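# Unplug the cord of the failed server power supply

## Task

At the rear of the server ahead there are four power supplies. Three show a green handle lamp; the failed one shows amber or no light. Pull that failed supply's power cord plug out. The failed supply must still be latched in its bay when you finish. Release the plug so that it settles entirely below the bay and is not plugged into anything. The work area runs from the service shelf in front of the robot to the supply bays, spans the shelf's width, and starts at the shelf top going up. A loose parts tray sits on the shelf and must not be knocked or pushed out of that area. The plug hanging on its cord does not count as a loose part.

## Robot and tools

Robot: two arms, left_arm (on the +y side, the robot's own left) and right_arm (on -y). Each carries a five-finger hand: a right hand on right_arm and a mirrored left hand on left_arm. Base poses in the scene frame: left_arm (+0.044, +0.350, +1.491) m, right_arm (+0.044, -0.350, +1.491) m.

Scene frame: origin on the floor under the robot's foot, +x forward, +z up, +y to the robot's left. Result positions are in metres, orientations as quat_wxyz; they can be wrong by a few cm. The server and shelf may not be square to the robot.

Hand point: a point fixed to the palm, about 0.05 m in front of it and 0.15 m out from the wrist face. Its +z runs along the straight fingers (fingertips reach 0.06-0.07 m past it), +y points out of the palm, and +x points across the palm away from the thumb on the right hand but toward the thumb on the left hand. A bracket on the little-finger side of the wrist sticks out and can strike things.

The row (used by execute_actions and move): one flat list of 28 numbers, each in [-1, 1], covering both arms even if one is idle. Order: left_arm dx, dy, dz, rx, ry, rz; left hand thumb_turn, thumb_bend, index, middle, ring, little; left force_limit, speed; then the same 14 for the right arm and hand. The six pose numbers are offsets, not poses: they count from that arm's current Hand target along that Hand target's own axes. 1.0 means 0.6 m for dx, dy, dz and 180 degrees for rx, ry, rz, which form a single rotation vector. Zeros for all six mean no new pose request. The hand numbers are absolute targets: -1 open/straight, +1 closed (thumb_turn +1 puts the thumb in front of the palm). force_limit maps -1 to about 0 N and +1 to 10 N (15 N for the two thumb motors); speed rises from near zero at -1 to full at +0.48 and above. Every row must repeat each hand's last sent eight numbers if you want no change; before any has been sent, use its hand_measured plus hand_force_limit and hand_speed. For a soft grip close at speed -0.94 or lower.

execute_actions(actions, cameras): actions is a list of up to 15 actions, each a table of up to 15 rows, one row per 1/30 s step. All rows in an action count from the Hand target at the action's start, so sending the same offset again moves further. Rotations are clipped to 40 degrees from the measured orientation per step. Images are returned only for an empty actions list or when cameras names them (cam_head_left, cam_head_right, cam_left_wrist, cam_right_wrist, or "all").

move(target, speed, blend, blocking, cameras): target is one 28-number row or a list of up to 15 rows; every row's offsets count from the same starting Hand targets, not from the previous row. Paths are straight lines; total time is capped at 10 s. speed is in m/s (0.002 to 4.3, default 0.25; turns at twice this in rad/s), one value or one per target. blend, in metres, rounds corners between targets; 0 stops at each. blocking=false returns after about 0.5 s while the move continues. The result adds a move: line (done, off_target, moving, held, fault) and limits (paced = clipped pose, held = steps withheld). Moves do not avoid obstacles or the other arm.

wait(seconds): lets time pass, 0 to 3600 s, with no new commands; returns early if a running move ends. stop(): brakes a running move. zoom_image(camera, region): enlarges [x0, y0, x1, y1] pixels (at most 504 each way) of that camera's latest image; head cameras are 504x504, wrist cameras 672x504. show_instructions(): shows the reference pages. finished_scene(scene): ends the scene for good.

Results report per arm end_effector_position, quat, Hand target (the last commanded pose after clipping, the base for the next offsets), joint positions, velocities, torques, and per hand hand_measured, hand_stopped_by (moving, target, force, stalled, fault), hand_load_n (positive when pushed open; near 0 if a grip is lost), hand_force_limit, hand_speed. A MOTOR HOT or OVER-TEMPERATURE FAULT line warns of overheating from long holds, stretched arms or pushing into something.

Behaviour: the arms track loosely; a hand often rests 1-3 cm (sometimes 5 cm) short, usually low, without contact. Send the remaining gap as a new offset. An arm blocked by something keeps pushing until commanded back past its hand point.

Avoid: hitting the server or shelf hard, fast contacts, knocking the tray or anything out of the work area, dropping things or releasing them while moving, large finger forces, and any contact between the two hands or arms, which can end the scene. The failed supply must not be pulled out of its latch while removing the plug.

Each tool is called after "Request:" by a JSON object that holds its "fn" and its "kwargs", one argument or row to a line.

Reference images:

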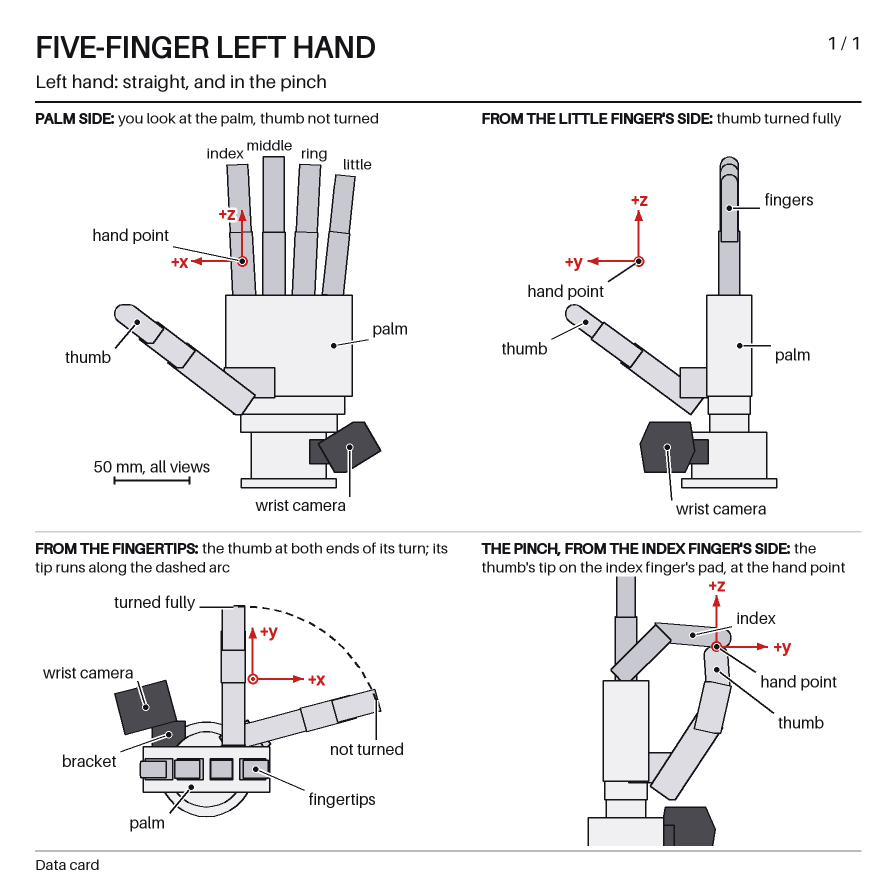

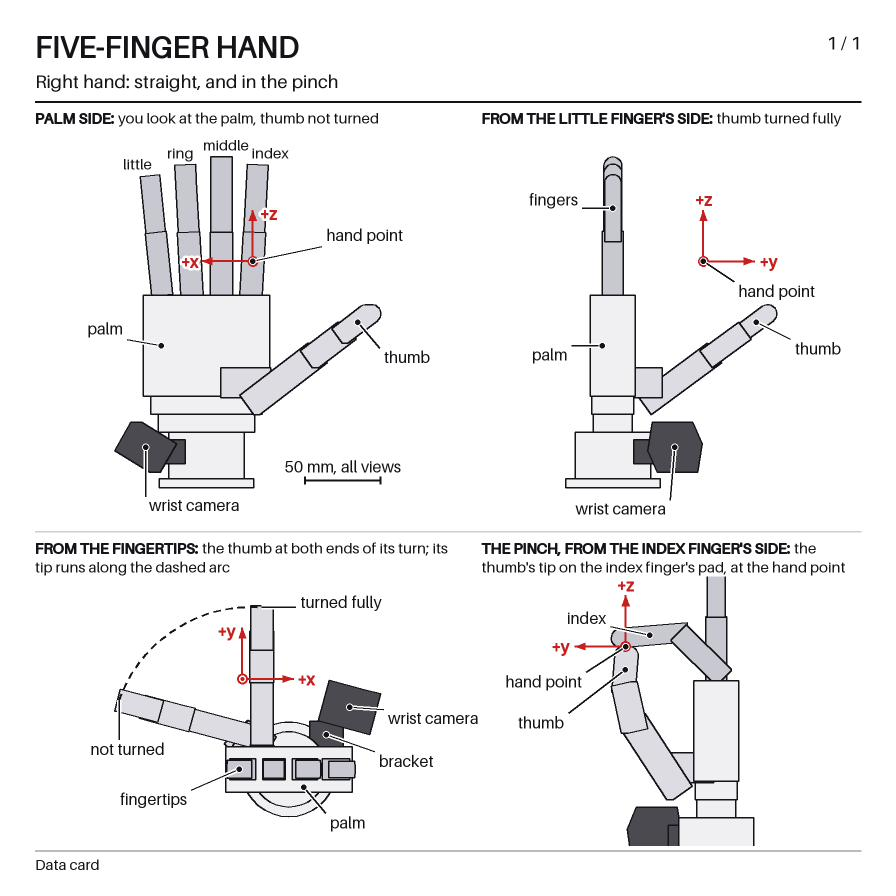

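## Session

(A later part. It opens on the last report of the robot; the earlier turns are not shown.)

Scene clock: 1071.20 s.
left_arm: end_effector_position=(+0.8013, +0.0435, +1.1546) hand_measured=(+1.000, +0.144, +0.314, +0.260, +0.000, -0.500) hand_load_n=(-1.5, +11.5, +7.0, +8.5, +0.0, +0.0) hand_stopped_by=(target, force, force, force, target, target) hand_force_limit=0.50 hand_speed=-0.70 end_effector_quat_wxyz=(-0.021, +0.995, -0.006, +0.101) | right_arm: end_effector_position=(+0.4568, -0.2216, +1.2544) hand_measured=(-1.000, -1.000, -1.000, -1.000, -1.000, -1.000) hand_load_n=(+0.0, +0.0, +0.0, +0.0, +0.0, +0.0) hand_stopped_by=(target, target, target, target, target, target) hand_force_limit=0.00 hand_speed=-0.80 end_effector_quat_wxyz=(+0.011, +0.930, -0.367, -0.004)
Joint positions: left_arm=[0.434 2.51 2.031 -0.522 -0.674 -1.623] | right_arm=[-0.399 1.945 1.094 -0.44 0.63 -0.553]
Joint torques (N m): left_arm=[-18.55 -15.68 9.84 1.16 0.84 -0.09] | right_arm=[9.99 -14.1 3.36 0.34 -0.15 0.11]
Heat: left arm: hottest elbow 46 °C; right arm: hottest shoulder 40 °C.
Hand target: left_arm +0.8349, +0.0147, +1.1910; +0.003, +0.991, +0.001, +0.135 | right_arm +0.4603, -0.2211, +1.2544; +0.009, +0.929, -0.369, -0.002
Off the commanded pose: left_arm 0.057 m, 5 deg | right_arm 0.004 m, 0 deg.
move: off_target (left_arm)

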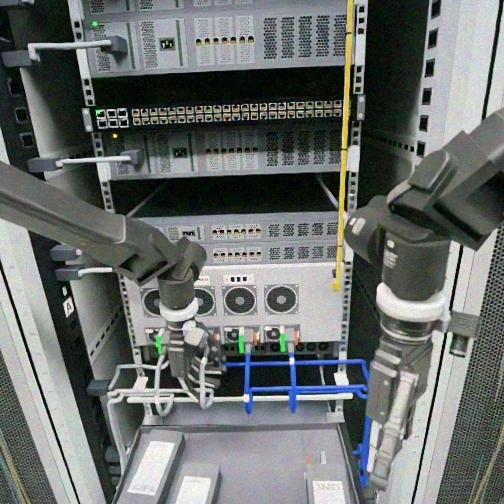

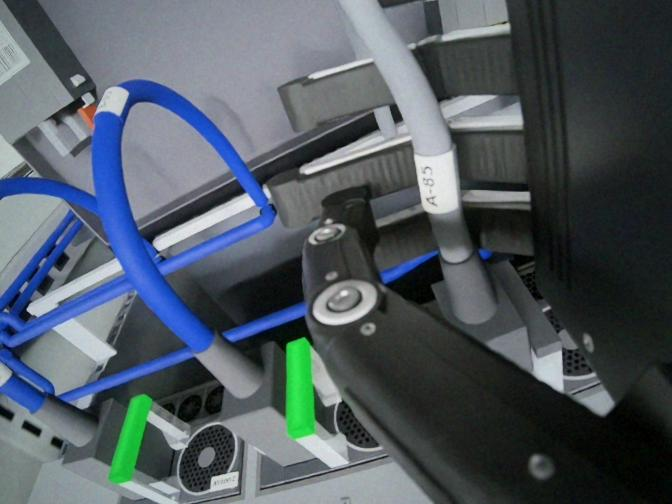

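Request:
{"fn": "move", "kwargs": {
  "target": [
    [0,0,0,0,0,0,1,-0.1,-0.3,-0.3,-0.3,-0.5,0.2,-0.3,0,0,0,0,0,0,-1,-1,-1,-1,-1,-1,0,-0.8],
    [0,0,0,0,0,0,1,0.6,-0.3,-0.3,-0.3,-0.5,0.2,-0.7,0,0,0,0,0,0,-1,-1,-1,-1,-1,-1,0,-0.8]
  ],
  "cameras": ["cam_head_right","cam_left_wrist"]
}}

Request:
{"fn": "zoom_image", "kwargs": {
  "camera": "cam_left_wrist",
  "region": [250, 50, 600, 350]
}}

Scene clock: 1080.60 s.
left_arm: end_effector_position=(+0.8111, +0.0406, +1.1603) hand_measured=(+1.000, +0.504, -0.300, -0.300, -0.300, -0.500) hand_load_n=(+1.0, +8.5, +1.5, +0.0, +0.0, +0.0) hand_stopped_by=(target, force, target, target, target, target) hand_force_limit=0.20 hand_speed=-0.70 end_effector_quat_wxyz=(-0.011, +0.994, +0.004, +0.107) | right_arm: end_effector_position=(+0.4568, -0.2216, +1.2544) hand_measured=(-1.000, -1.000, -1.000, -1.000, -1.000, -1.000) hand_load_n=(+0.0, +0.0, +0.0, +0.0, +0.0, +0.0) hand_stopped_by=(target, target, target, target, target, target) hand_force_limit=0.00 hand_speed=-0.80 end_effector_quat_wxyz=(+0.011, +0.930, -0.367, -0.004)
Joint positions: left_arm=[0.432 2.514 2.052 -0.522 -0.659 -1.635] | right_arm=[-0.399 1.945 1.094 -0.44 0.63 -0.553]
Joint torques (N m): left_arm=[-18.37 -15.56 9.03 1.02 0.19 0.04] | right_arm=[9.76 -14.04 3.34 0.16 -0.17 0.1]
Heat: left arm: hottest elbow 45 °C; right arm: hottest shoulder 40 °C.
Hand target: left_arm +0.8348, +0.0147, +1.1910; +0.003, +0.991, +0.001, +0.135 | right_arm +0.4603, -0.2211, +1.2544; +0.009, +0.929, -0.369, -0.002
Off the commanded pose: left_arm 0.047 m, 4 deg | right_arm 0.004 m, 0 deg.
move: done; target 2's new numbers were sent with left_arm's hand 0.047 m and 4 deg from that target

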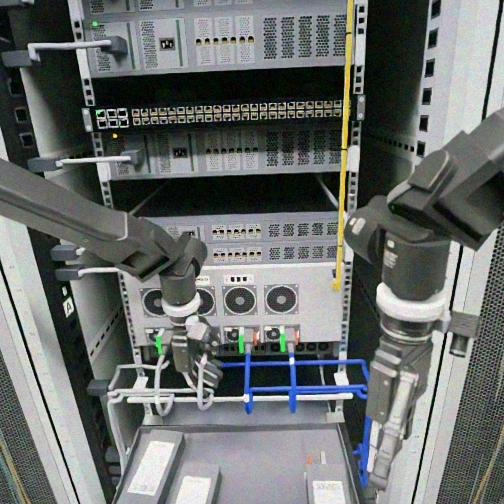

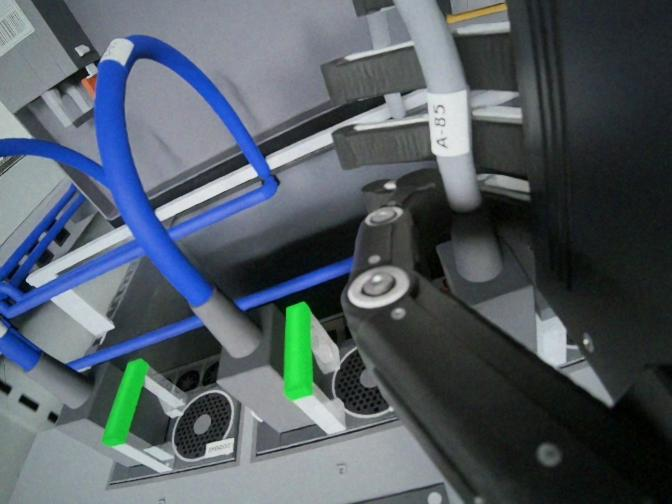

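Scaled by 1.440 from the camera's image (finer frame: 960x720).

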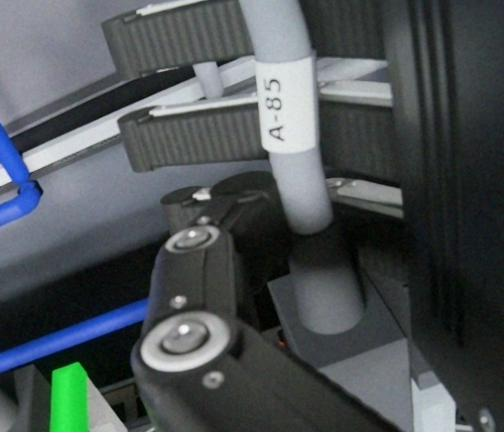

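Request:
{"fn": "move", "kwargs": {
  "target": [0,0,0,0,0,0,1,0.8,0.6,0.6,-0.3,-0.5,0.5,-0.7,0,0,0,0,0,0,-1,-1,-1,-1,-1,-1,0,-0.8],
  "cameras": ["cam_head_right","cam_left_wrist"]
}}

Request:
{"fn": "zoom_image", "kwargs": {
  "camera": "cam_left_wrist",
  "region": [250, 50, 600, 350]
}}

Scene clock: 1086.07 s.
left_arm: end_effector_position=(+0.8128, +0.0425, +1.1577) hand_measured=(+1.000, +0.522, +0.054, +0.300, -0.300, -0.500) hand_load_n=(+1.0, +17.0, +6.5, +8.5, +0.0, +0.0) hand_stopped_by=(target, force, force, force, target, target) hand_force_limit=0.50 hand_speed=-0.70 end_effector_quat_wxyz=(-0.014, +0.994, +0.016, +0.108) | right_arm: end_effector_position=(+0.4568, -0.2216, +1.2544) hand_measured=(-1.000, -1.000, -1.000, -1.000, -1.000, -1.000) hand_load_n=(+0.0, +0.0, +0.0, +0.0, +0.0, +0.0) hand_stopped_by=(target, target, target, target, target, target) hand_force_limit=0.00 hand_speed=-0.80 end_effector_quat_wxyz=(+0.011, +0.930, -0.367, -0.004)
Joint positions: left_arm=[0.434 2.52 2.058 -0.522 -0.667 -1.659] | right_arm=[-0.399 1.945 1.094 -0.44 0.63 -0.553]
Joint torques (N m): left_arm=[-18.49 -16.26 8.65 1.07 0.5 0.28] | right_arm=[9.52 -13.22 3.4 0.57 -0.14 0.14]
Heat: left arm: hottest elbow 45 °C; right arm: hottest shoulder 40 °C.
Hand target: left_arm +0.8348, +0.0148, +1.1908; +0.003, +0.991, +0.001, +0.135 | right_arm +0.4603, -0.2211, +1.2544; +0.009, +0.929, -0.369, -0.002
Off the commanded pose: left_arm 0.049 m, 4 deg | right_arm 0.004 m, 0 deg.
move: done

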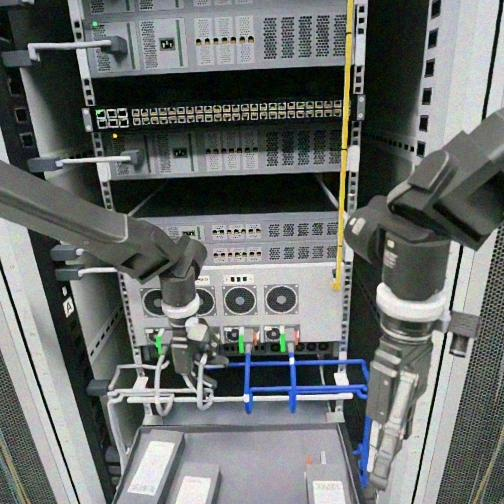

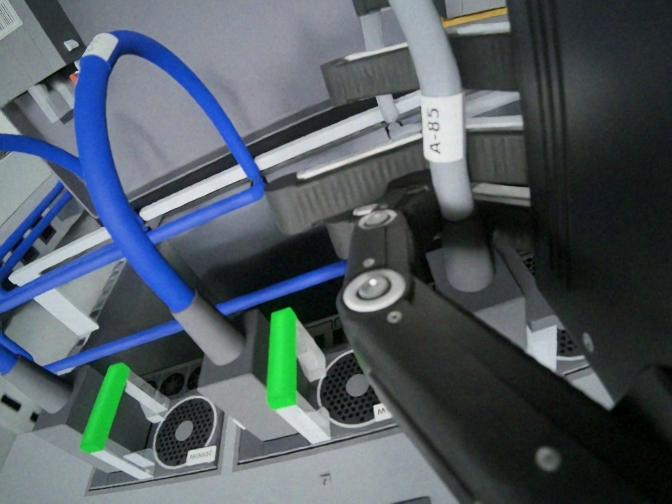

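Scaled by 1.440 from the camera's image (finer frame: 960x720).

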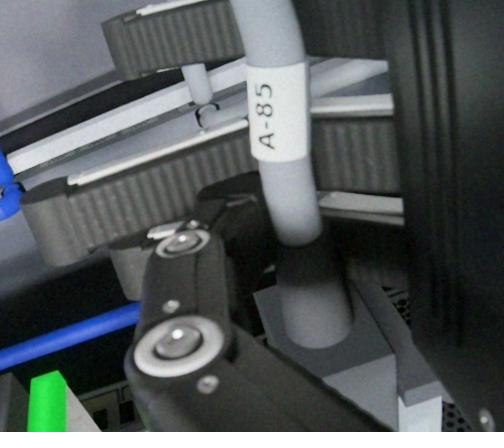

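Request:
{"fn": "move", "kwargs": {
  "target": [
    [0,0,0,0,0,0,1,0.0,0.1,0.1,-0.3,-0.5,0.5,-0.5,0,0,0,0,0,0,-1,-1,-1,-1,-1,-1,0,-0.8],
    [0,-0.09,0,0,0,0,1,0.0,0.1,0.1,-0.3,-0.5,0.5,-0.5,0,0,0,0,0,0,-1,-1,-1,-1,-1,-1,0,-0.8]
  ],
  "speed": 0.1,
  "cameras": ["cam_head_right","cam_left_wrist"]
}}

Request:
{"fn": "zoom_image", "kwargs": {
  "camera": "cam_left_wrist",
  "region": [250, 50, 600, 350]
}}

Scene clock: 1097.50 s.
left_arm: end_effector_position=(+0.8073, +0.0526, +1.1594) hand_measured=(+1.000, +0.000, +0.094, +0.100, -0.300, -0.500) hand_load_n=(+0.0, +0.0, +1.0, +0.0, +0.0, +0.0) hand_stopped_by=(target, target, force, target, target, target) hand_force_limit=0.50 hand_speed=-0.50 end_effector_quat_wxyz=(+0.001, +0.994, -0.011, +0.110) | right_arm: end_effector_position=(+0.4568, -0.2216, +1.2544) hand_measured=(-1.000, -1.000, -1.000, -1.000, -1.000, -1.000) hand_load_n=(+0.0, +0.0, +0.0, +0.0, +0.0, +0.0) hand_stopped_by=(target, target, target, target, target, target) hand_force_limit=0.00 hand_speed=-0.80 end_effector_quat_wxyz=(+0.011, +0.930, -0.367, -0.004)
Joint positions: left_arm=[0.453 2.479 1.995 -0.478 -0.621 -1.581] | right_arm=[-0.399 1.945 1.094 -0.44 0.63 -0.553]
Joint torques (N m): left_arm=[-14.74 -19.37 4.68 1.46 0.08 0.05] | right_arm=[9.29 -13.74 3.58 0.27 -0.23 0.16]
Heat: left arm: hottest elbow 44 °C; right arm: hottest shoulder 40 °C.
Hand target: left_arm +0.8346, +0.0688, +1.1905; +0.003, +0.991, +0.001, +0.135 | right_arm +0.4603, -0.2211, +1.2544; +0.009, +0.929, -0.369, -0.002
Off the commanded pose: left_arm 0.044 m, 3 deg | right_arm 0.004 m, 0 deg.
move: off_target (left_arm)

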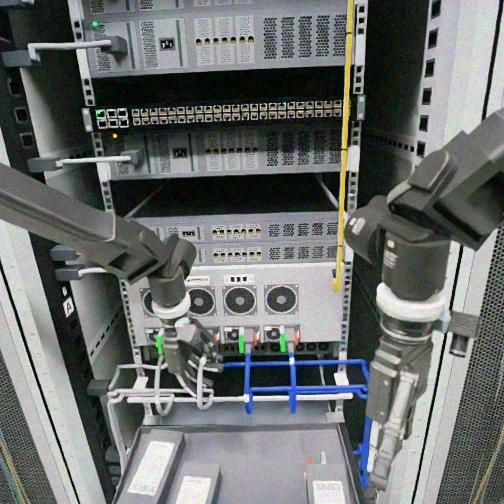

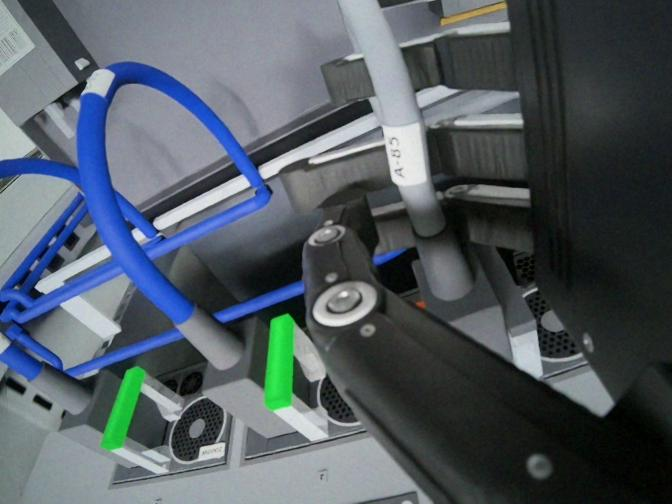

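Scaled by 1.440 from the camera's image (finer frame: 960x720).

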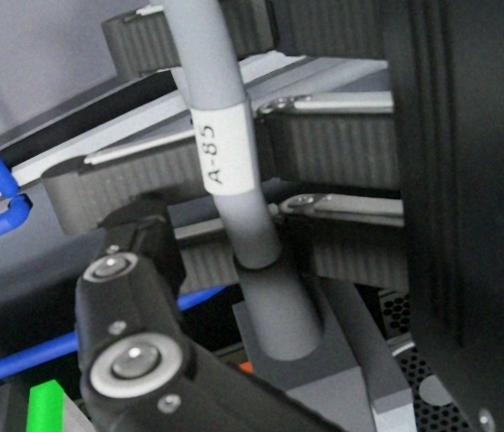

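Request:
{"fn": "move", "kwargs": {
  "target": [0,0.115,0,0,0,0,1,0.0,-0.3,-0.3,-0.3,-0.5,0.5,-0.5,0,0,0,0,0,0,-1,-1,-1,-1,-1,-1,0,-0.8],
  "speed": 0.1,
  "cameras": ["cam_left_wrist"]
}}

Request:
{"fn": "zoom_image", "kwargs": {
  "camera": "cam_left_wrist",
  "region": [250, 50, 600, 350]
}}

Scene clock: 1116.63 s.
left_arm: end_effector_position=(+0.8149, +0.0399, +1.1596) hand_measured=(+1.000, +0.000, -0.300, -0.300, -0.300, -0.500) hand_load_n=(+0.0, +0.0, +0.5, +0.0, +0.0, +0.0) hand_stopped_by=(target, target, target, target, target, target) hand_force_limit=0.50 hand_speed=-0.50 end_effector_quat_wxyz=(-0.020, +0.994, +0.005, +0.107) | right_arm: end_effector_position=(+0.4568, -0.2216, +1.2544) hand_measured=(-1.000, -1.000, -1.000, -1.000, -1.000, -1.000) hand_load_n=(+0.0, -0.5, +0.0, +0.0, +0.0, +0.0) hand_stopped_by=(target, target, target, target, target, target) hand_force_limit=0.00 hand_speed=-0.80 end_effector_quat_wxyz=(+0.011, +0.930, -0.367, -0.004)
Joint positions: left_arm=[0.429 2.529 2.082 -0.541 -0.679 -1.641] | right_arm=[-0.399 1.945 1.094 -0.44 0.63 -0.553]
Joint torques (N m): left_arm=[-19.9 -15.03 9.4 1.06 0.63 -0.11] | right_arm=[9.35 -14.04 3.4 0.31 -0.17 0.16]
Heat: left arm: hottest elbow 42 °C; right arm: hottest shoulder 40 °C.
Hand target: left_arm +0.8350, -0.0003, +1.1911; +0.003, +0.991, +0.001, +0.135 | right_arm +0.4603, -0.2211, +1.2544; +0.009, +0.929, -0.369, -0.002
Off the commanded pose: left_arm 0.055 m, 4 deg | right_arm 0.004 m, 0 deg.
move: off_target (left_arm)

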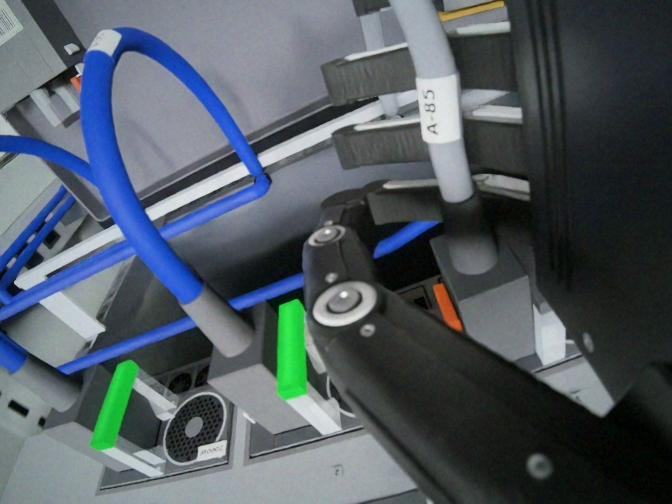

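Scaled by 1.440 from the camera's image (finer frame: 960x720).

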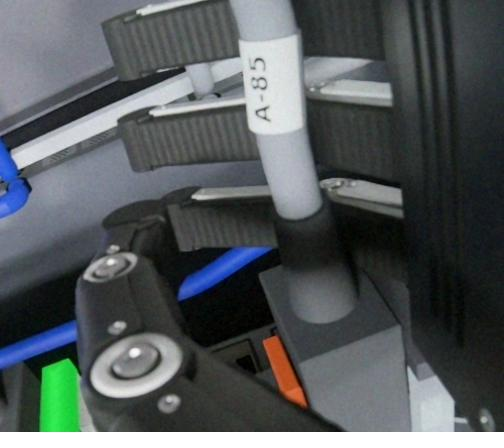

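Request:
{"fn": "move", "kwargs": {
  "target": [
    [0,0,0,0,0,0,1,0.55,-0.3,-0.3,-0.3,-0.5,0.3,-0.7,0,0,0,0,0,0,-1,-1,-1,-1,-1,-1,0,-0.8],
    [0,0,0,0,0,0,1,0.551,0.6,0.6,-0.3,-0.5,0.7,-0.7,0,0,0,0,0,0,-1,-1,-1,-1,-1,-1,0,-0.8]
  ],
  "cameras": ["cam_left_wrist"]
}}

Request:
{"fn": "zoom_image", "kwargs": {
  "camera": "cam_left_wrist",
  "region": [250, 50, 600, 350]
}}

Scene clock: 1128.80 s.
left_arm: end_effector_position=(+0.8181, +0.0433, +1.1542) hand_measured=(+1.000, +0.514, +0.302, +0.302, -0.300, -0.500) hand_load_n=(+0.0, +20.0, +9.5, +10.0, +0.5, +0.0) hand_stopped_by=(target, force, force, force, target, target) hand_force_limit=0.70 hand_speed=-0.70 end_effector_quat_wxyz=(-0.022, +0.994, +0.029, +0.107) | right_arm: end_effector_position=(+0.4568, -0.2216, +1.2544) hand_measured=(-1.000, -1.000, -1.000, -1.000, -1.000, -1.000) hand_load_n=(+0.0, +0.0, +0.0, +0.0, +0.0, +0.0) hand_stopped_by=(target, target, target, target, target, target) hand_force_limit=0.00 hand_speed=-0.80 end_effector_quat_wxyz=(+0.011, +0.930, -0.367, -0.004)
Joint positions: left_arm=[0.433 2.541 2.094 -0.541 -0.686 -1.684] | right_arm=[-0.399 1.945 1.094 -0.44 0.63 -0.553]
Joint torques (N m): left_arm=[-20.25 -15.79 8.54 1.1 0.9 0.35] | right_arm=[9.47 -13.57 3.36 0.46 -0.2 0.18]
Heat: left arm: hottest elbow 42 °C; right arm: hottest shoulder 40 °C.
Hand target: left_arm +0.8350, -0.0002, +1.1911; +0.003, +0.991, +0.001, +0.135 | right_arm +0.4603, -0.2211, +1.2544; +0.009, +0.929, -0.369, -0.002
Off the commanded pose: left_arm 0.060 m, 5 deg | right_arm 0.004 m, 0 deg.
move: done; target 2's new numbers were sent with left_arm's hand 0.055 m and 4 deg from that target

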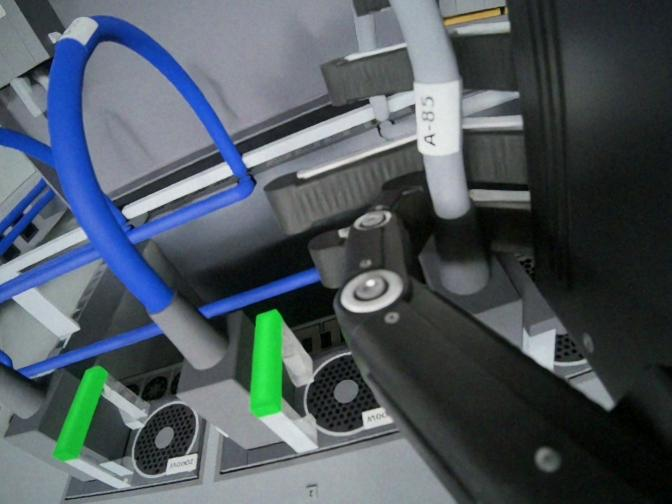

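Scaled by 1.440 from the camera's image (finer frame: 960x720).

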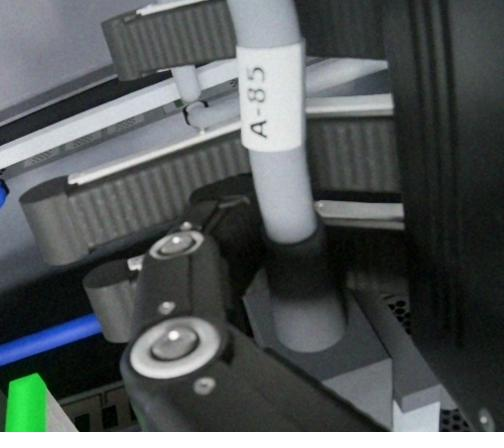

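Request:
{"fn": "move", "kwargs": {
  "target": [-0.125,-0.05,-0.0175,0,0,0,1,0.551,0.6,0.6,-0.3,-0.5,0.7,-0.7,0,0,0,0,0,0,-1,-1,-1,-1,-1,-1,0,-0.8],
  "speed": 0.1,
  "cameras": ["cam_left_wrist"]
}}

Request:
{"fn": "zoom_image", "kwargs": {
  "camera": "cam_left_wrist",
  "region": [250, 50, 600, 350]
}}

Scene clock: 1136.33 s.
left_arm: end_effector_position=(+0.7903, +0.0470, +1.1557) hand_measured=(+1.000, +0.514, +0.302, +0.302, -0.300, -0.500) hand_load_n=(+1.0, +19.0, +8.5, +10.0, +0.0, +0.0) hand_stopped_by=(target, force, force, force, target, target) hand_force_limit=0.70 hand_speed=-0.70 end_effector_quat_wxyz=(+0.004, +0.987, +0.051, +0.151) | right_arm: end_effector_position=(+0.4568, -0.2216, +1.2544) hand_measured=(-1.000, -1.000, -1.000, -1.000, -1.000, -1.000) hand_load_n=(+0.0, +0.0, +0.0, +0.0, +0.0, +0.0) hand_stopped_by=(target, target, target, target, target, target) hand_force_limit=0.00 hand_speed=-0.80 end_effector_quat_wxyz=(+0.011, +0.930, -0.367, -0.004)
Joint positions: left_arm=[0.44 2.452 1.83 -0.246 -0.641 -1.658] | right_arm=[-0.399 1.945 1.094 -0.44 0.63 -0.553]
Joint torques (N m): left_arm=[-17.85 -18.61 -0.55 -0.5 -0.42 0.35] | right_arm=[10.4 -13.98 3.33 0.32 -0.12 0.1]
Heat: left arm: hottest elbow 41 °C; right arm: hottest shoulder 40 °C.
Hand target: left_arm +0.7597, +0.0296, +1.1808; +0.003, +0.991, +0.001, +0.135 | right_arm +0.4603, -0.2211, +1.2544; +0.009, +0.929, -0.369, -0.002
Off the commanded pose: left_arm 0.043 m, 6 deg | right_arm 0.004 m, 0 deg.
move: off_target (left_arm)

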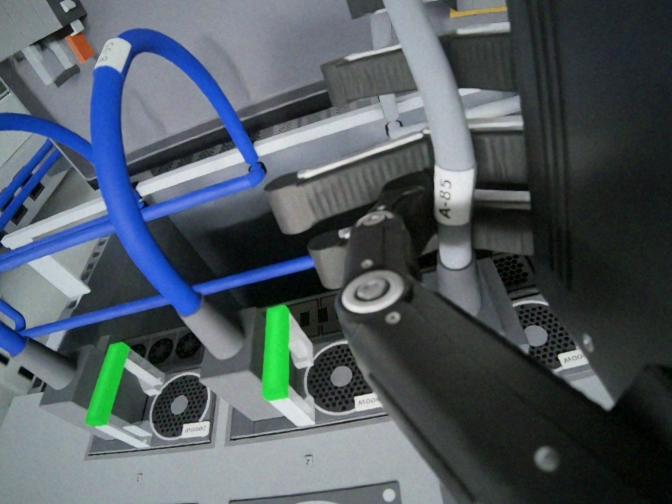

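Scaled by 1.440 from the camera's image (finer frame: 960x720).

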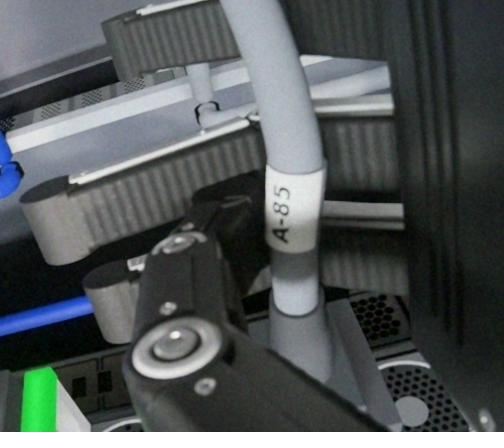

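Request:
{"fn": "move", "kwargs": {
  "target": [
    [0,0,0,0,0,0,1,0.0,-0.1,-0.1,-0.3,-0.5,0.7,-0.5,0,0,0,0,0,0,-1,-1,-1,-1,-1,-1,0,-0.8],
    [0.06,0.058,0.03,0,0,0,1,0.0,-0.1,-0.1,-0.3,-0.5,0.7,-0.5,0,0,0,0,0,0,-1,-1,-1,-1,-1,-1,0,-0.8]
  ],
  "speed": 0.1,
  "cameras": ["cam_left_wrist"]
}}

Request:
{"fn": "zoom_image", "kwargs": {
  "camera": "cam_left_wrist",
  "region": [250, 50, 600, 350]
}}

Scene clock: 1179.37 s.
left_arm: end_effector_position=(+0.7986, +0.0386, +1.1553) hand_measured=(+1.000, +0.000, -0.100, -0.100, -0.300, -0.500) hand_load_n=(+0.0, +0.0, +0.5, +0.0, +0.0, +0.0) hand_stopped_by=(target, target, target, target, target, target) hand_force_limit=0.70 hand_speed=-0.50 end_effector_quat_wxyz=(-0.016, +0.992, +0.021, +0.124) | right_arm: end_effector_position=(+0.4568, -0.2216, +1.2544) hand_measured=(-1.000, -1.000, -1.000, -1.000, -1.000, -1.000) hand_load_n=(+0.0, +0.0, +0.0, +0.0, +0.0, +0.0) hand_stopped_by=(target, target, target, target, target, target) hand_force_limit=0.00 hand_speed=-0.80 end_effector_quat_wxyz=(+0.011, +0.930, -0.367, -0.004)
Joint positions: left_arm=[0.427 2.497 1.962 -0.413 -0.679 -1.649] | right_arm=[-0.399 1.945 1.094 -0.44 0.63 -0.553]
Joint torques (N m): left_arm=[-19.31 -14.04 7.57 0.69 0.56 0.01] | right_arm=[9.76 -14.51 3.4 0.51 -0.16 0.15]
Heat: left arm: hottest shoulder 41 °C; right arm: hottest shoulder 40 °C.
Hand target: left_arm +0.7993, -0.0052, +1.1734; +0.003, +0.991, +0.001, +0.135 | right_arm +0.4603, -0.2211, +1.2544; +0.009, +0.929, -0.369, -0.002
Off the commanded pose: left_arm 0.047 m, 3 deg | right_arm 0.004 m, 0 deg.
move: off_target (left_arm)

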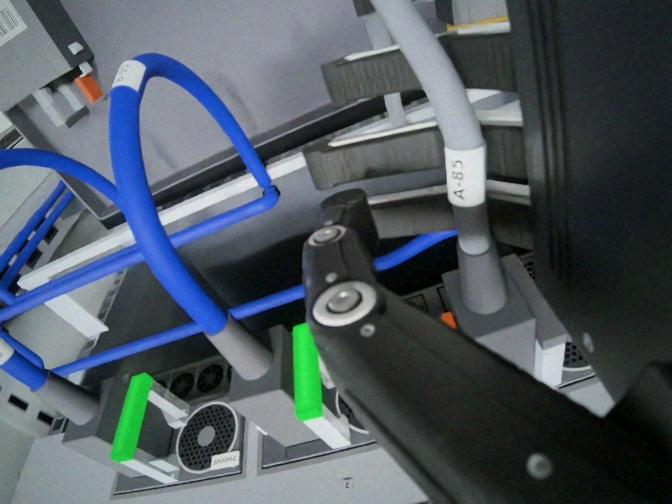

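Scaled by 1.440 from the camera's image (finer frame: 960x720).

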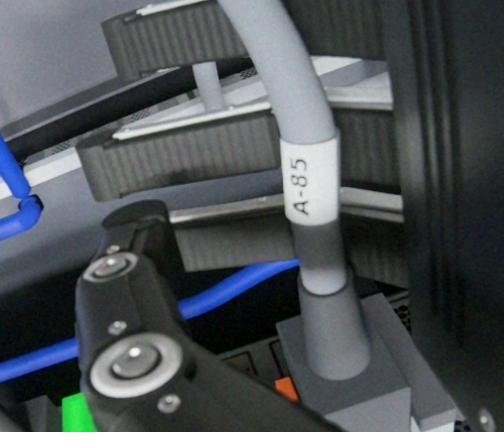

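Request:
{"fn": "move", "kwargs": {
  "target": [
    [0,0,0,0,0,0,1,0.9,-0.1,-0.1,-0.3,-0.5,0.4,-0.7,0,0,0,0,0,0,-1,-1,-1,-1,-1,-1,0,-0.8],
    [0,0,0,0,0,0,1,0.9,0.6,0.6,-0.3,-0.5,0.7,-0.7,0,0,0,0,0,0,-1,-1,-1,-1,-1,-1,0,-0.8]
  ],
  "cameras": ["cam_left_wrist"]
}}

Request:
{"fn": "zoom_image", "kwargs": {
  "camera": "cam_left_wrist",
  "region": [250, 50, 600, 350]
}}

Scene clock: 1187.73 s.
left_arm: end_effector_position=(+0.8007, +0.0400, +1.1510) hand_measured=(+1.000, +0.572, +0.418, +0.364, -0.300, -0.500) hand_load_n=(+0.0, +12.0, +9.0, +9.5, +0.0, -1.0) hand_stopped_by=(target, force, force, force, target, target) hand_force_limit=0.70 hand_speed=-0.70 end_effector_quat_wxyz=(-0.019, +0.992, +0.031, +0.124) | right_arm: end_effector_position=(+0.4568, -0.2216, +1.2544) hand_measured=(-1.000, -1.000, -1.000, -1.000, -1.000, -1.000) hand_load_n=(+0.0, +0.0, +0.0, +0.0, +0.0, +0.0) hand_stopped_by=(target, target, target, target, target, target) hand_force_limit=0.00 hand_speed=-0.80 end_effector_quat_wxyz=(+0.011, +0.930, -0.367, -0.004)
Joint positions: left_arm=[0.429 2.508 1.974 -0.413 -0.686 -1.668] | right_arm=[-0.399 1.945 1.094 -0.44 0.63 -0.553]
Joint torques (N m): left_arm=[-19.55 -14.8 6.8 0.75 0.84 0.2] | right_arm=[9.52 -14.51 3.29 0.23 -0.18 0.14]
Heat: left arm: hottest shoulder 40 °C; right arm: hottest shoulder 40 °C.
Hand target: left_arm +0.7992, -0.0051, +1.1732; +0.003, +0.991, +0.001, +0.135 | right_arm +0.4603, -0.2211, +1.2544; +0.009, +0.929, -0.369, -0.002
Off the commanded pose: left_arm 0.050 m, 5 deg | right_arm 0.004 m, 0 deg.
move: done; target 2's new numbers were sent with left_arm's hand 0.047 m and 4 deg from that target

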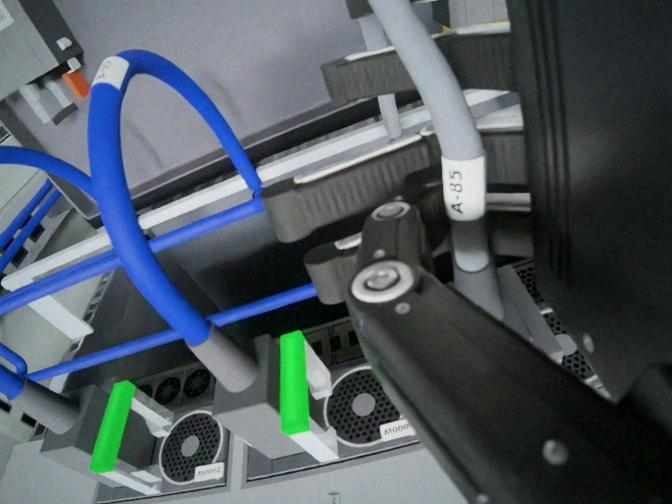

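Scaled by 1.440 from the camera's image (finer frame: 960x720).

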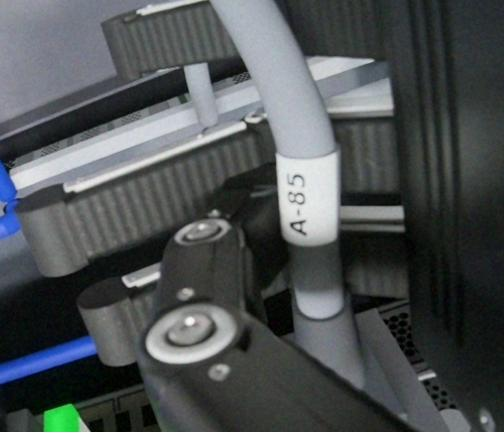

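Request:
{"fn": "move", "kwargs": {
  "target": [
    [0,0,0,0,0,0,1,0.95,0.6,0.6,-0.3,-0.5,1.0,-0.7,0,0,0,0,0,0,-1,-1,-1,-1,-1,-1,0,-0.8],
    [-0.064,-0.017,-0.009,0,0,0,1,0.95,0.6,0.6,-0.3,-0.5,1.0,-0.7,0,0,0,0,0,0,-1,-1,-1,-1,-1,-1,0,-0.8]
  ],
  "speed": 0.1,
  "cameras": ["cam_left_wrist"]
}}

Request:
{"fn": "zoom_image", "kwargs": {
  "camera": "cam_left_wrist",
  "region": [250, 50, 600, 350]
}}

Scene clock: 1196.10 s.
left_arm: end_effector_position=(+0.7952, +0.0412, +1.1518) hand_measured=(+1.000, +0.600, +0.418, +0.364, -0.300, -0.500) hand_load_n=(+0.0, +15.5, +9.0, +10.0, +0.0, -0.5) hand_stopped_by=(target, force, force, force, target, target) hand_force_limit=1.00 hand_speed=-0.70 end_effector_quat_wxyz=(-0.009, +0.987, +0.052, +0.149) | right_arm: end_effector_position=(+0.4568, -0.2216, +1.2544) hand_measured=(-1.000, -1.000, -1.000, -1.000, -1.000, -1.000) hand_load_n=(+0.0, +0.0, +0.0, +0.0, +0.0, +0.0) hand_stopped_by=(target, target, target, target, target, target) hand_force_limit=0.00 hand_speed=-0.80 end_effector_quat_wxyz=(+0.011, +0.930, -0.367, -0.004)
Joint positions: left_arm=[0.432 2.482 1.88 -0.278 -0.671 -1.668] | right_arm=[-0.399 1.945 1.094 -0.44 0.63 -0.553]
Joint torques (N m): left_arm=[-18.96 -16.44 0.9 0.1 0.39 0.25] | right_arm=[9.52 -14.51 3.38 0.16 -0.17 0.15]
Heat: left arm: hottest shoulder 40 °C; right arm: hottest shoulder 40 °C.
Hand target: left_arm +0.7607, +0.0048, +1.1683; +0.003, +0.991, +0.001, +0.135 | right_arm +0.4603, -0.2211, +1.2544; +0.009, +0.929, -0.369, -0.002
Off the commanded pose: left_arm 0.053 m, 6 deg | right_arm 0.004 m, 0 deg.
move: off_target (left_arm)

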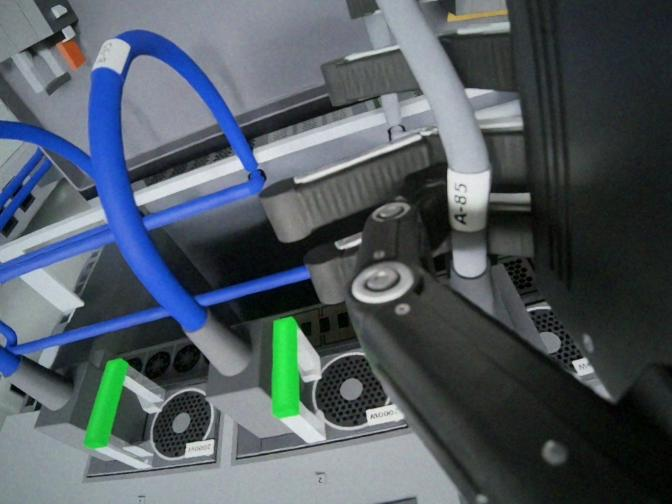

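Scaled by 1.440 from the camera's image (finer frame: 960x720).

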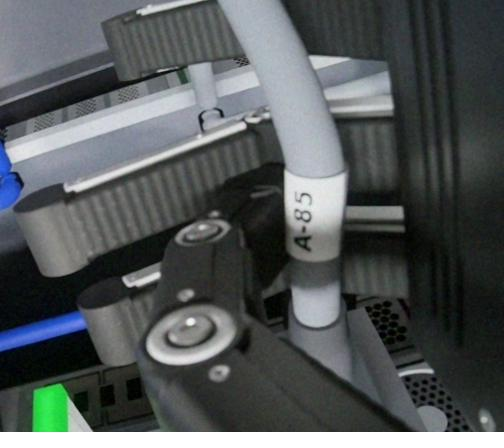

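Request:
{"fn": "move", "kwargs": {
  "target": [-0.08,-0.01,-0.022,0,0,0,1,0.95,0.6,0.6,-0.3,-0.5,1.0,-0.7,0,0,0,0,0,0,-1,-1,-1,-1,-1,-1,0,-0.8],
  "speed": 0.1,
  "cameras": ["cam_left_wrist"]
}}

Request:
{"fn": "zoom_image", "kwargs": {
  "camera": "cam_left_wrist",
  "region": [250, 50, 600, 350]
}}

Scene clock: 1201.63 s.
left_arm: end_effector_position=(+0.7870, +0.0445, +1.1534) hand_measured=(+1.000, +0.600, +0.418, +0.364, -0.300, -0.500) hand_load_n=(+0.0, +16.0, +10.0, +10.5, +0.0, -1.0) hand_stopped_by=(target, force, force, force, target, target) hand_force_limit=1.00 hand_speed=-0.70 end_effector_quat_wxyz=(+0.008, +0.981, +0.074, +0.178) | right_arm: end_effector_position=(+0.4568, -0.2216, +1.2544) hand_measured=(-1.000, -1.000, -1.000, -1.000, -1.000, -1.000) hand_load_n=(+0.0, +0.0, +0.0, +0.0, +0.0, +0.0) hand_stopped_by=(target, target, target, target, target, target) hand_force_limit=0.00 hand_speed=-0.80 end_effector_quat_wxyz=(+0.011, +0.930, -0.367, -0.004)
Joint positions: left_arm=[0.438 2.454 1.774 -0.121 -0.645 -1.668] | right_arm=[-0.399 1.945 1.094 -0.44 0.63 -0.553]
Joint torques (N m): left_arm=[-19.43 -17.67 -4.72 -1.01 -0.78 0.27] | right_arm=[9.76 -13.98 3.32 0.28 -0.23 0.13]
Heat: left arm: hottest shoulder 40 °C; right arm: hottest shoulder 40 °C.
Hand target: left_arm +0.7110, +0.0107, +1.1682; +0.003, +0.991, +0.001, +0.135 | right_arm +0.4603, -0.2211, +1.2544; +0.009, +0.929, -0.369, -0.002
Off the commanded pose: left_arm 0.085 m, 10 deg | right_arm 0.004 m, 0 deg.
move: off_target (left_arm)

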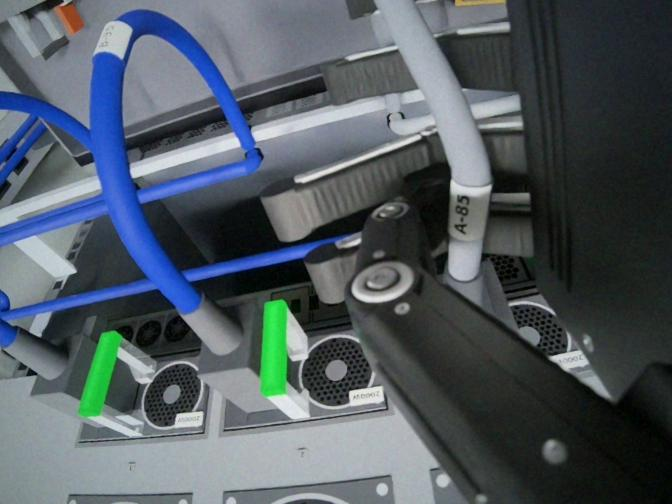

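Scaled by 1.440 from the camera's image (finer frame: 960x720).

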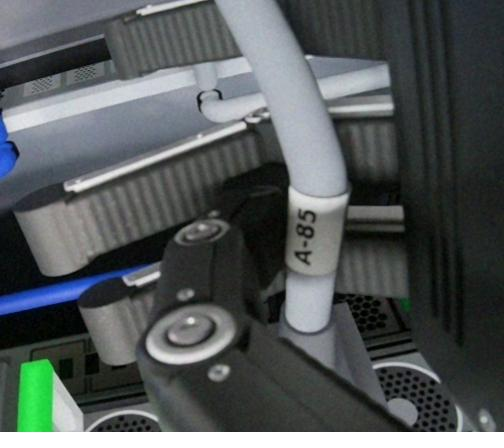

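Request:
{"fn": "move", "kwargs": {
  "target": [-0.08,0,-0.022,0,0,0,1,0.95,0.6,0.6,-0.3,-0.5,1.0,-0.7,0,0,0,0,0,0,-1,-1,-1,-1,-1,-1,0,-0.8],
  "speed": 0.1,
  "cameras": ["cam_left_wrist"]
}}

Request:
{"fn": "zoom_image", "kwargs": {
  "camera": "cam_left_wrist",
  "region": [250, 50, 600, 350]
}}

Scene clock: 1212.70 s.
left_arm: end_effector_position=(+0.7831, +0.0457, +1.1553) hand_measured=(+1.000, +0.600, +0.418, +0.364, -0.300, -0.500) hand_load_n=(+0.0, +16.5, +11.0, +11.5, +0.0, -1.0) hand_stopped_by=(target, force, force, force, target, target) hand_force_limit=1.00 hand_speed=-0.70 end_effector_quat_wxyz=(+0.017, +0.975, +0.091, +0.203) | right_arm: end_effector_position=(+0.4568, -0.2216, +1.2544) hand_measured=(-1.000, -1.000, -1.000, -1.000, -1.000, -1.000) hand_load_n=(+0.0, +0.0, +0.0, +0.0, +0.0, +0.0) hand_stopped_by=(target, target, target, target, target, target) hand_force_limit=0.00 hand_speed=-0.80 end_effector_quat_wxyz=(+0.011, +0.930, -0.367, -0.004)
Joint positions: left_arm=[0.44 2.446 1.711 0.001 -0.633 -1.663] | right_arm=[-0.399 1.945 1.094 -0.44 0.63 -0.553]
Joint torques (N m): left_arm=[-20.19 -17.9 -9.72 -1.47 -1.56 0.23] | right_arm=[9.64 -13.8 3.15 0.4 -0.2 0.18]
Heat: left arm: hottest shoulder 40 °C; right arm: hottest shoulder 40 °C.
Hand target: left_arm +0.6613, +0.0108, +1.1680; +0.003, +0.991, +0.001, +0.135 | right_arm +0.4603, -0.2211, +1.2544; +0.009, +0.929, -0.369, -0.002
Off the commanded pose: left_arm 0.128 m, 13 deg | right_arm 0.004 m, 0 deg.
move: off_target (left_arm)

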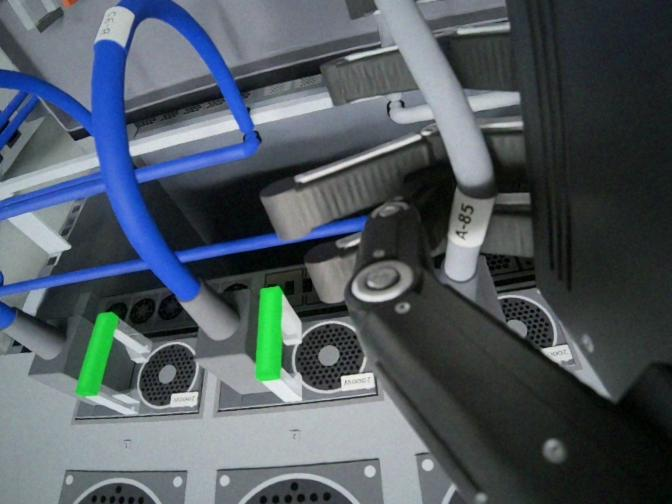

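Scaled by 1.440 from the camera's image (finer frame: 960x720).

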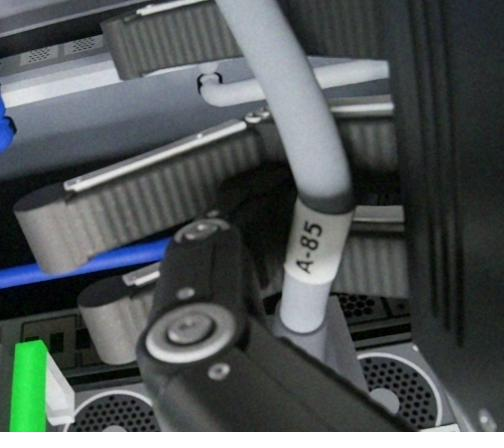

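Request:
{"fn": "move", "kwargs": {
  "target": [-0.12,0,-0.033,0,0,0,1,0.95,0.6,0.6,-0.3,-0.5,1.0,-0.7,0,0,0,0,0,0,-1,-1,-1,-1,-1,-1,0,-0.8],
  "speed": 0.1,
  "cameras": ["cam_left_wrist"]
}}

Request:
{"fn": "zoom_image", "kwargs": {
  "camera": "cam_left_wrist",
  "region": [250, 50, 600, 350]
}}

Scene clock: 1229.17 s.
left_arm: end_effector_position=(+0.7775, +0.0471, +1.1567) hand_measured=(+1.000, +0.600, +0.418, +0.364, -0.300, -0.500) hand_load_n=(-0.5, +17.5, +13.0, +12.0, +0.0, +0.0) hand_stopped_by=(target, force, force, force, target, target) hand_force_limit=1.00 hand_speed=-0.70 end_effector_quat_wxyz=(+0.026, +0.966, +0.105, +0.235) | right_arm: end_effector_position=(+0.4568, -0.2216, +1.2544) hand_measured=(-1.000, -1.000, -1.000, -1.000, -1.000, -1.000) hand_load_n=(+0.0, -0.5, +0.0, +0.0, +0.0, +0.0) hand_stopped_by=(target, target, target, target, target, target) hand_force_limit=0.00 hand_speed=-0.80 end_effector_quat_wxyz=(+0.011, +0.930, -0.367, -0.004)
Joint positions: left_arm=[0.443 2.444 1.643 0.15 -0.617 -1.644] | right_arm=[-0.399 1.945 1.094 -0.44 0.63 -0.553]
Joint torques (N m): left_arm=[-21.48 -17.44 -15.97 -1.61 -2.65 -0.03] | right_arm=[9.76 -14.68 3.28 0.27 -0.2 0.14]
Heat: left arm: hottest shoulder 40 °C; right arm: hottest shoulder 40 °C.
Hand target: left_arm +0.5863, +0.0106, +1.1678; +0.003, +0.991, +0.001, +0.135 | right_arm +0.4603, -0.2211, +1.2544; +0.009, +0.929, -0.369, -0.002
Off the commanded pose: left_arm 0.195 m, 17 deg | right_arm 0.004 m, 0 deg.
move: off_target (left_arm)

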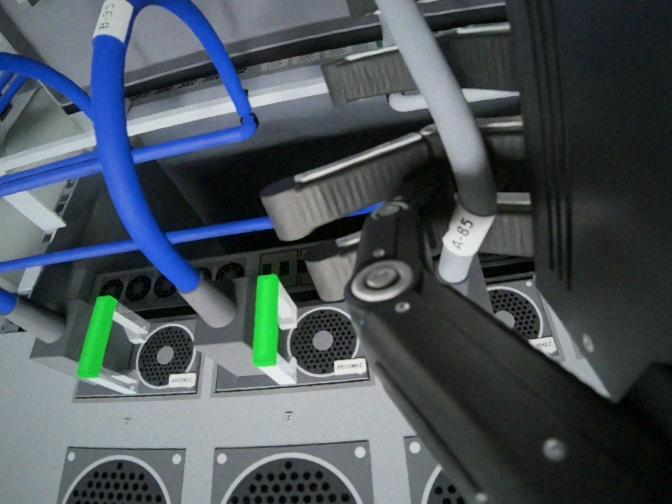

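Scaled by 1.440 from the camera's image (finer frame: 960x720).

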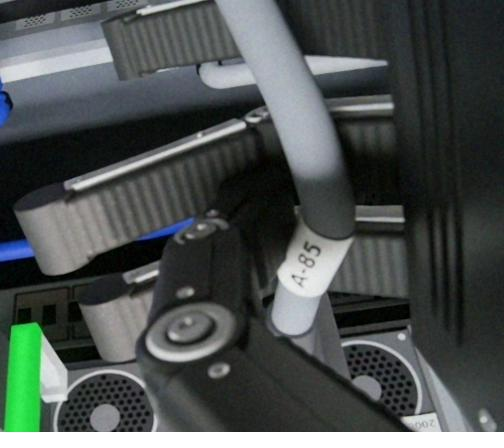

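Request:
{"fn": "move", "kwargs": {
  "target": [-0.12,0,-0.033,0,0,0,1,0.95,0.6,0.6,-0.3,-0.5,1.0,-0.7,0,0,0,0,0,0,-1,-1,-1,-1,-1,-1,0,-0.8],
  "speed": 0.1,
  "cameras": ["cam_left_wrist","cam_head_right"]
}}

Request:
{"fn": "zoom_image", "kwargs": {
  "camera": "cam_head_right",
  "region": [150, 320, 250, 420]
}}

Scene clock: 1237.10 s.
left_arm: end_effector_position=(+0.7725, +0.0483, +1.1583) hand_measured=(+1.000, +0.600, +0.416, +0.364, -0.300, -0.500) hand_load_n=(-0.5, +17.0, +17.0, +12.0, +0.0, -1.0) hand_stopped_by=(target, force, force, force, target, target) hand_force_limit=1.00 hand_speed=-0.70 end_effector_quat_wxyz=(+0.028, +0.958, +0.109, +0.263) | right_arm: end_effector_position=(+0.4568, -0.2216, +1.2544) hand_measured=(-1.000, -1.000, -1.000, -1.000, -1.000, -1.000) hand_load_n=(+0.0, +0.0, +0.0, +0.0, +0.0, +0.0) hand_stopped_by=(target, target, target, target, target, target) hand_force_limit=0.00 hand_speed=-0.80 end_effector_quat_wxyz=(+0.011, +0.930, -0.367, -0.004)
Joint positions: left_arm=[0.445 2.449 1.595 0.272 -0.61 -1.612] | right_arm=[-0.399 1.945 1.094 -0.44 0.63 -0.553]
Joint torques (N m): left_arm=[-22.77 -16.03 -21.23 -1.03 -3.53 -0.35] | right_arm=[9.88 -13.8 3.25 0.5 -0.15 0.13]
Heat: left arm: hottest elbow 42 °C; right arm: hottest shoulder 40 °C.
Hand target: left_arm +0.5118, +0.0104, +1.1678; +0.003, +0.991, +0.001, +0.135 | right_arm +0.4603, -0.2211, +1.2544; +0.009, +0.929, -0.369, -0.002
Off the commanded pose: left_arm 0.264 m, 20 deg | right_arm 0.004 m, 0 deg.
move: off_target (left_arm)
Images, in order (width x height): cam_head_right 504x504, cam_left_wrist 672x504.

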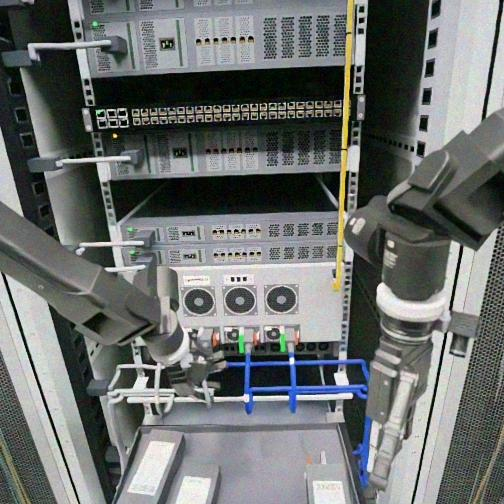

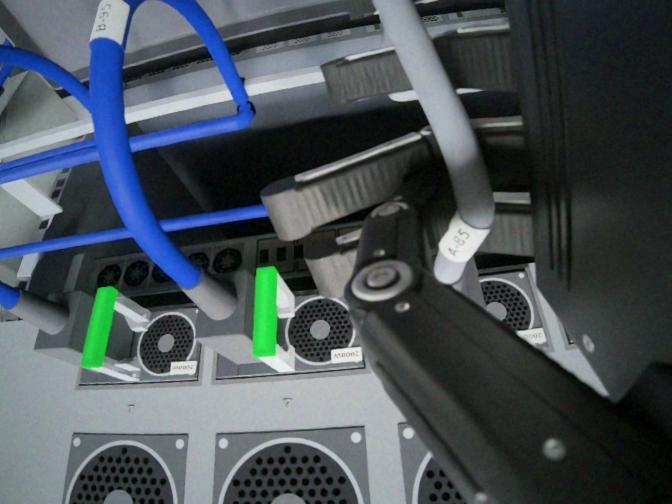

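Scaled by 5.040 from the camera's image (finer frame: 720x720).

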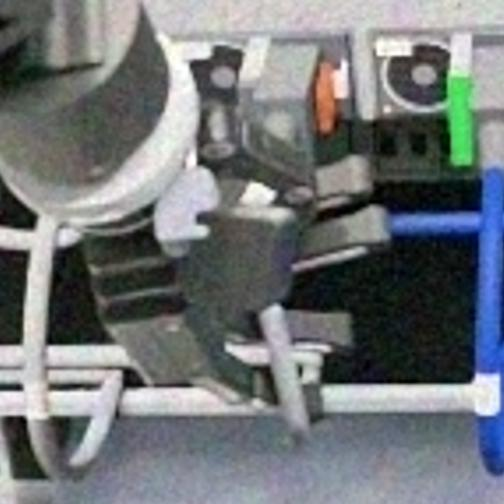

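Request:
{"fn": "zoom_image", "kwargs": {
  "camera": "cam_head_right",
  "region": [180, 320, 240, 380]
}}

Scaled by 8.400 from the camera's image (finer frame: 720x720).

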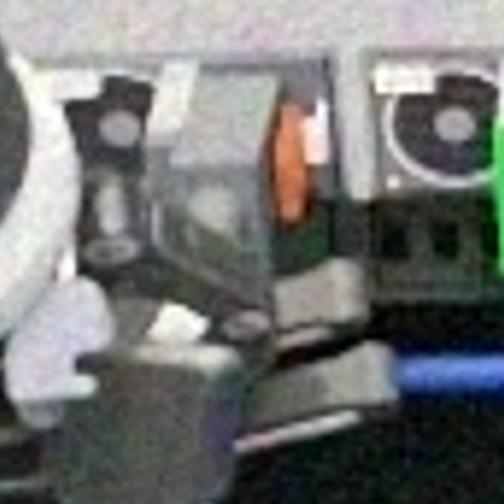

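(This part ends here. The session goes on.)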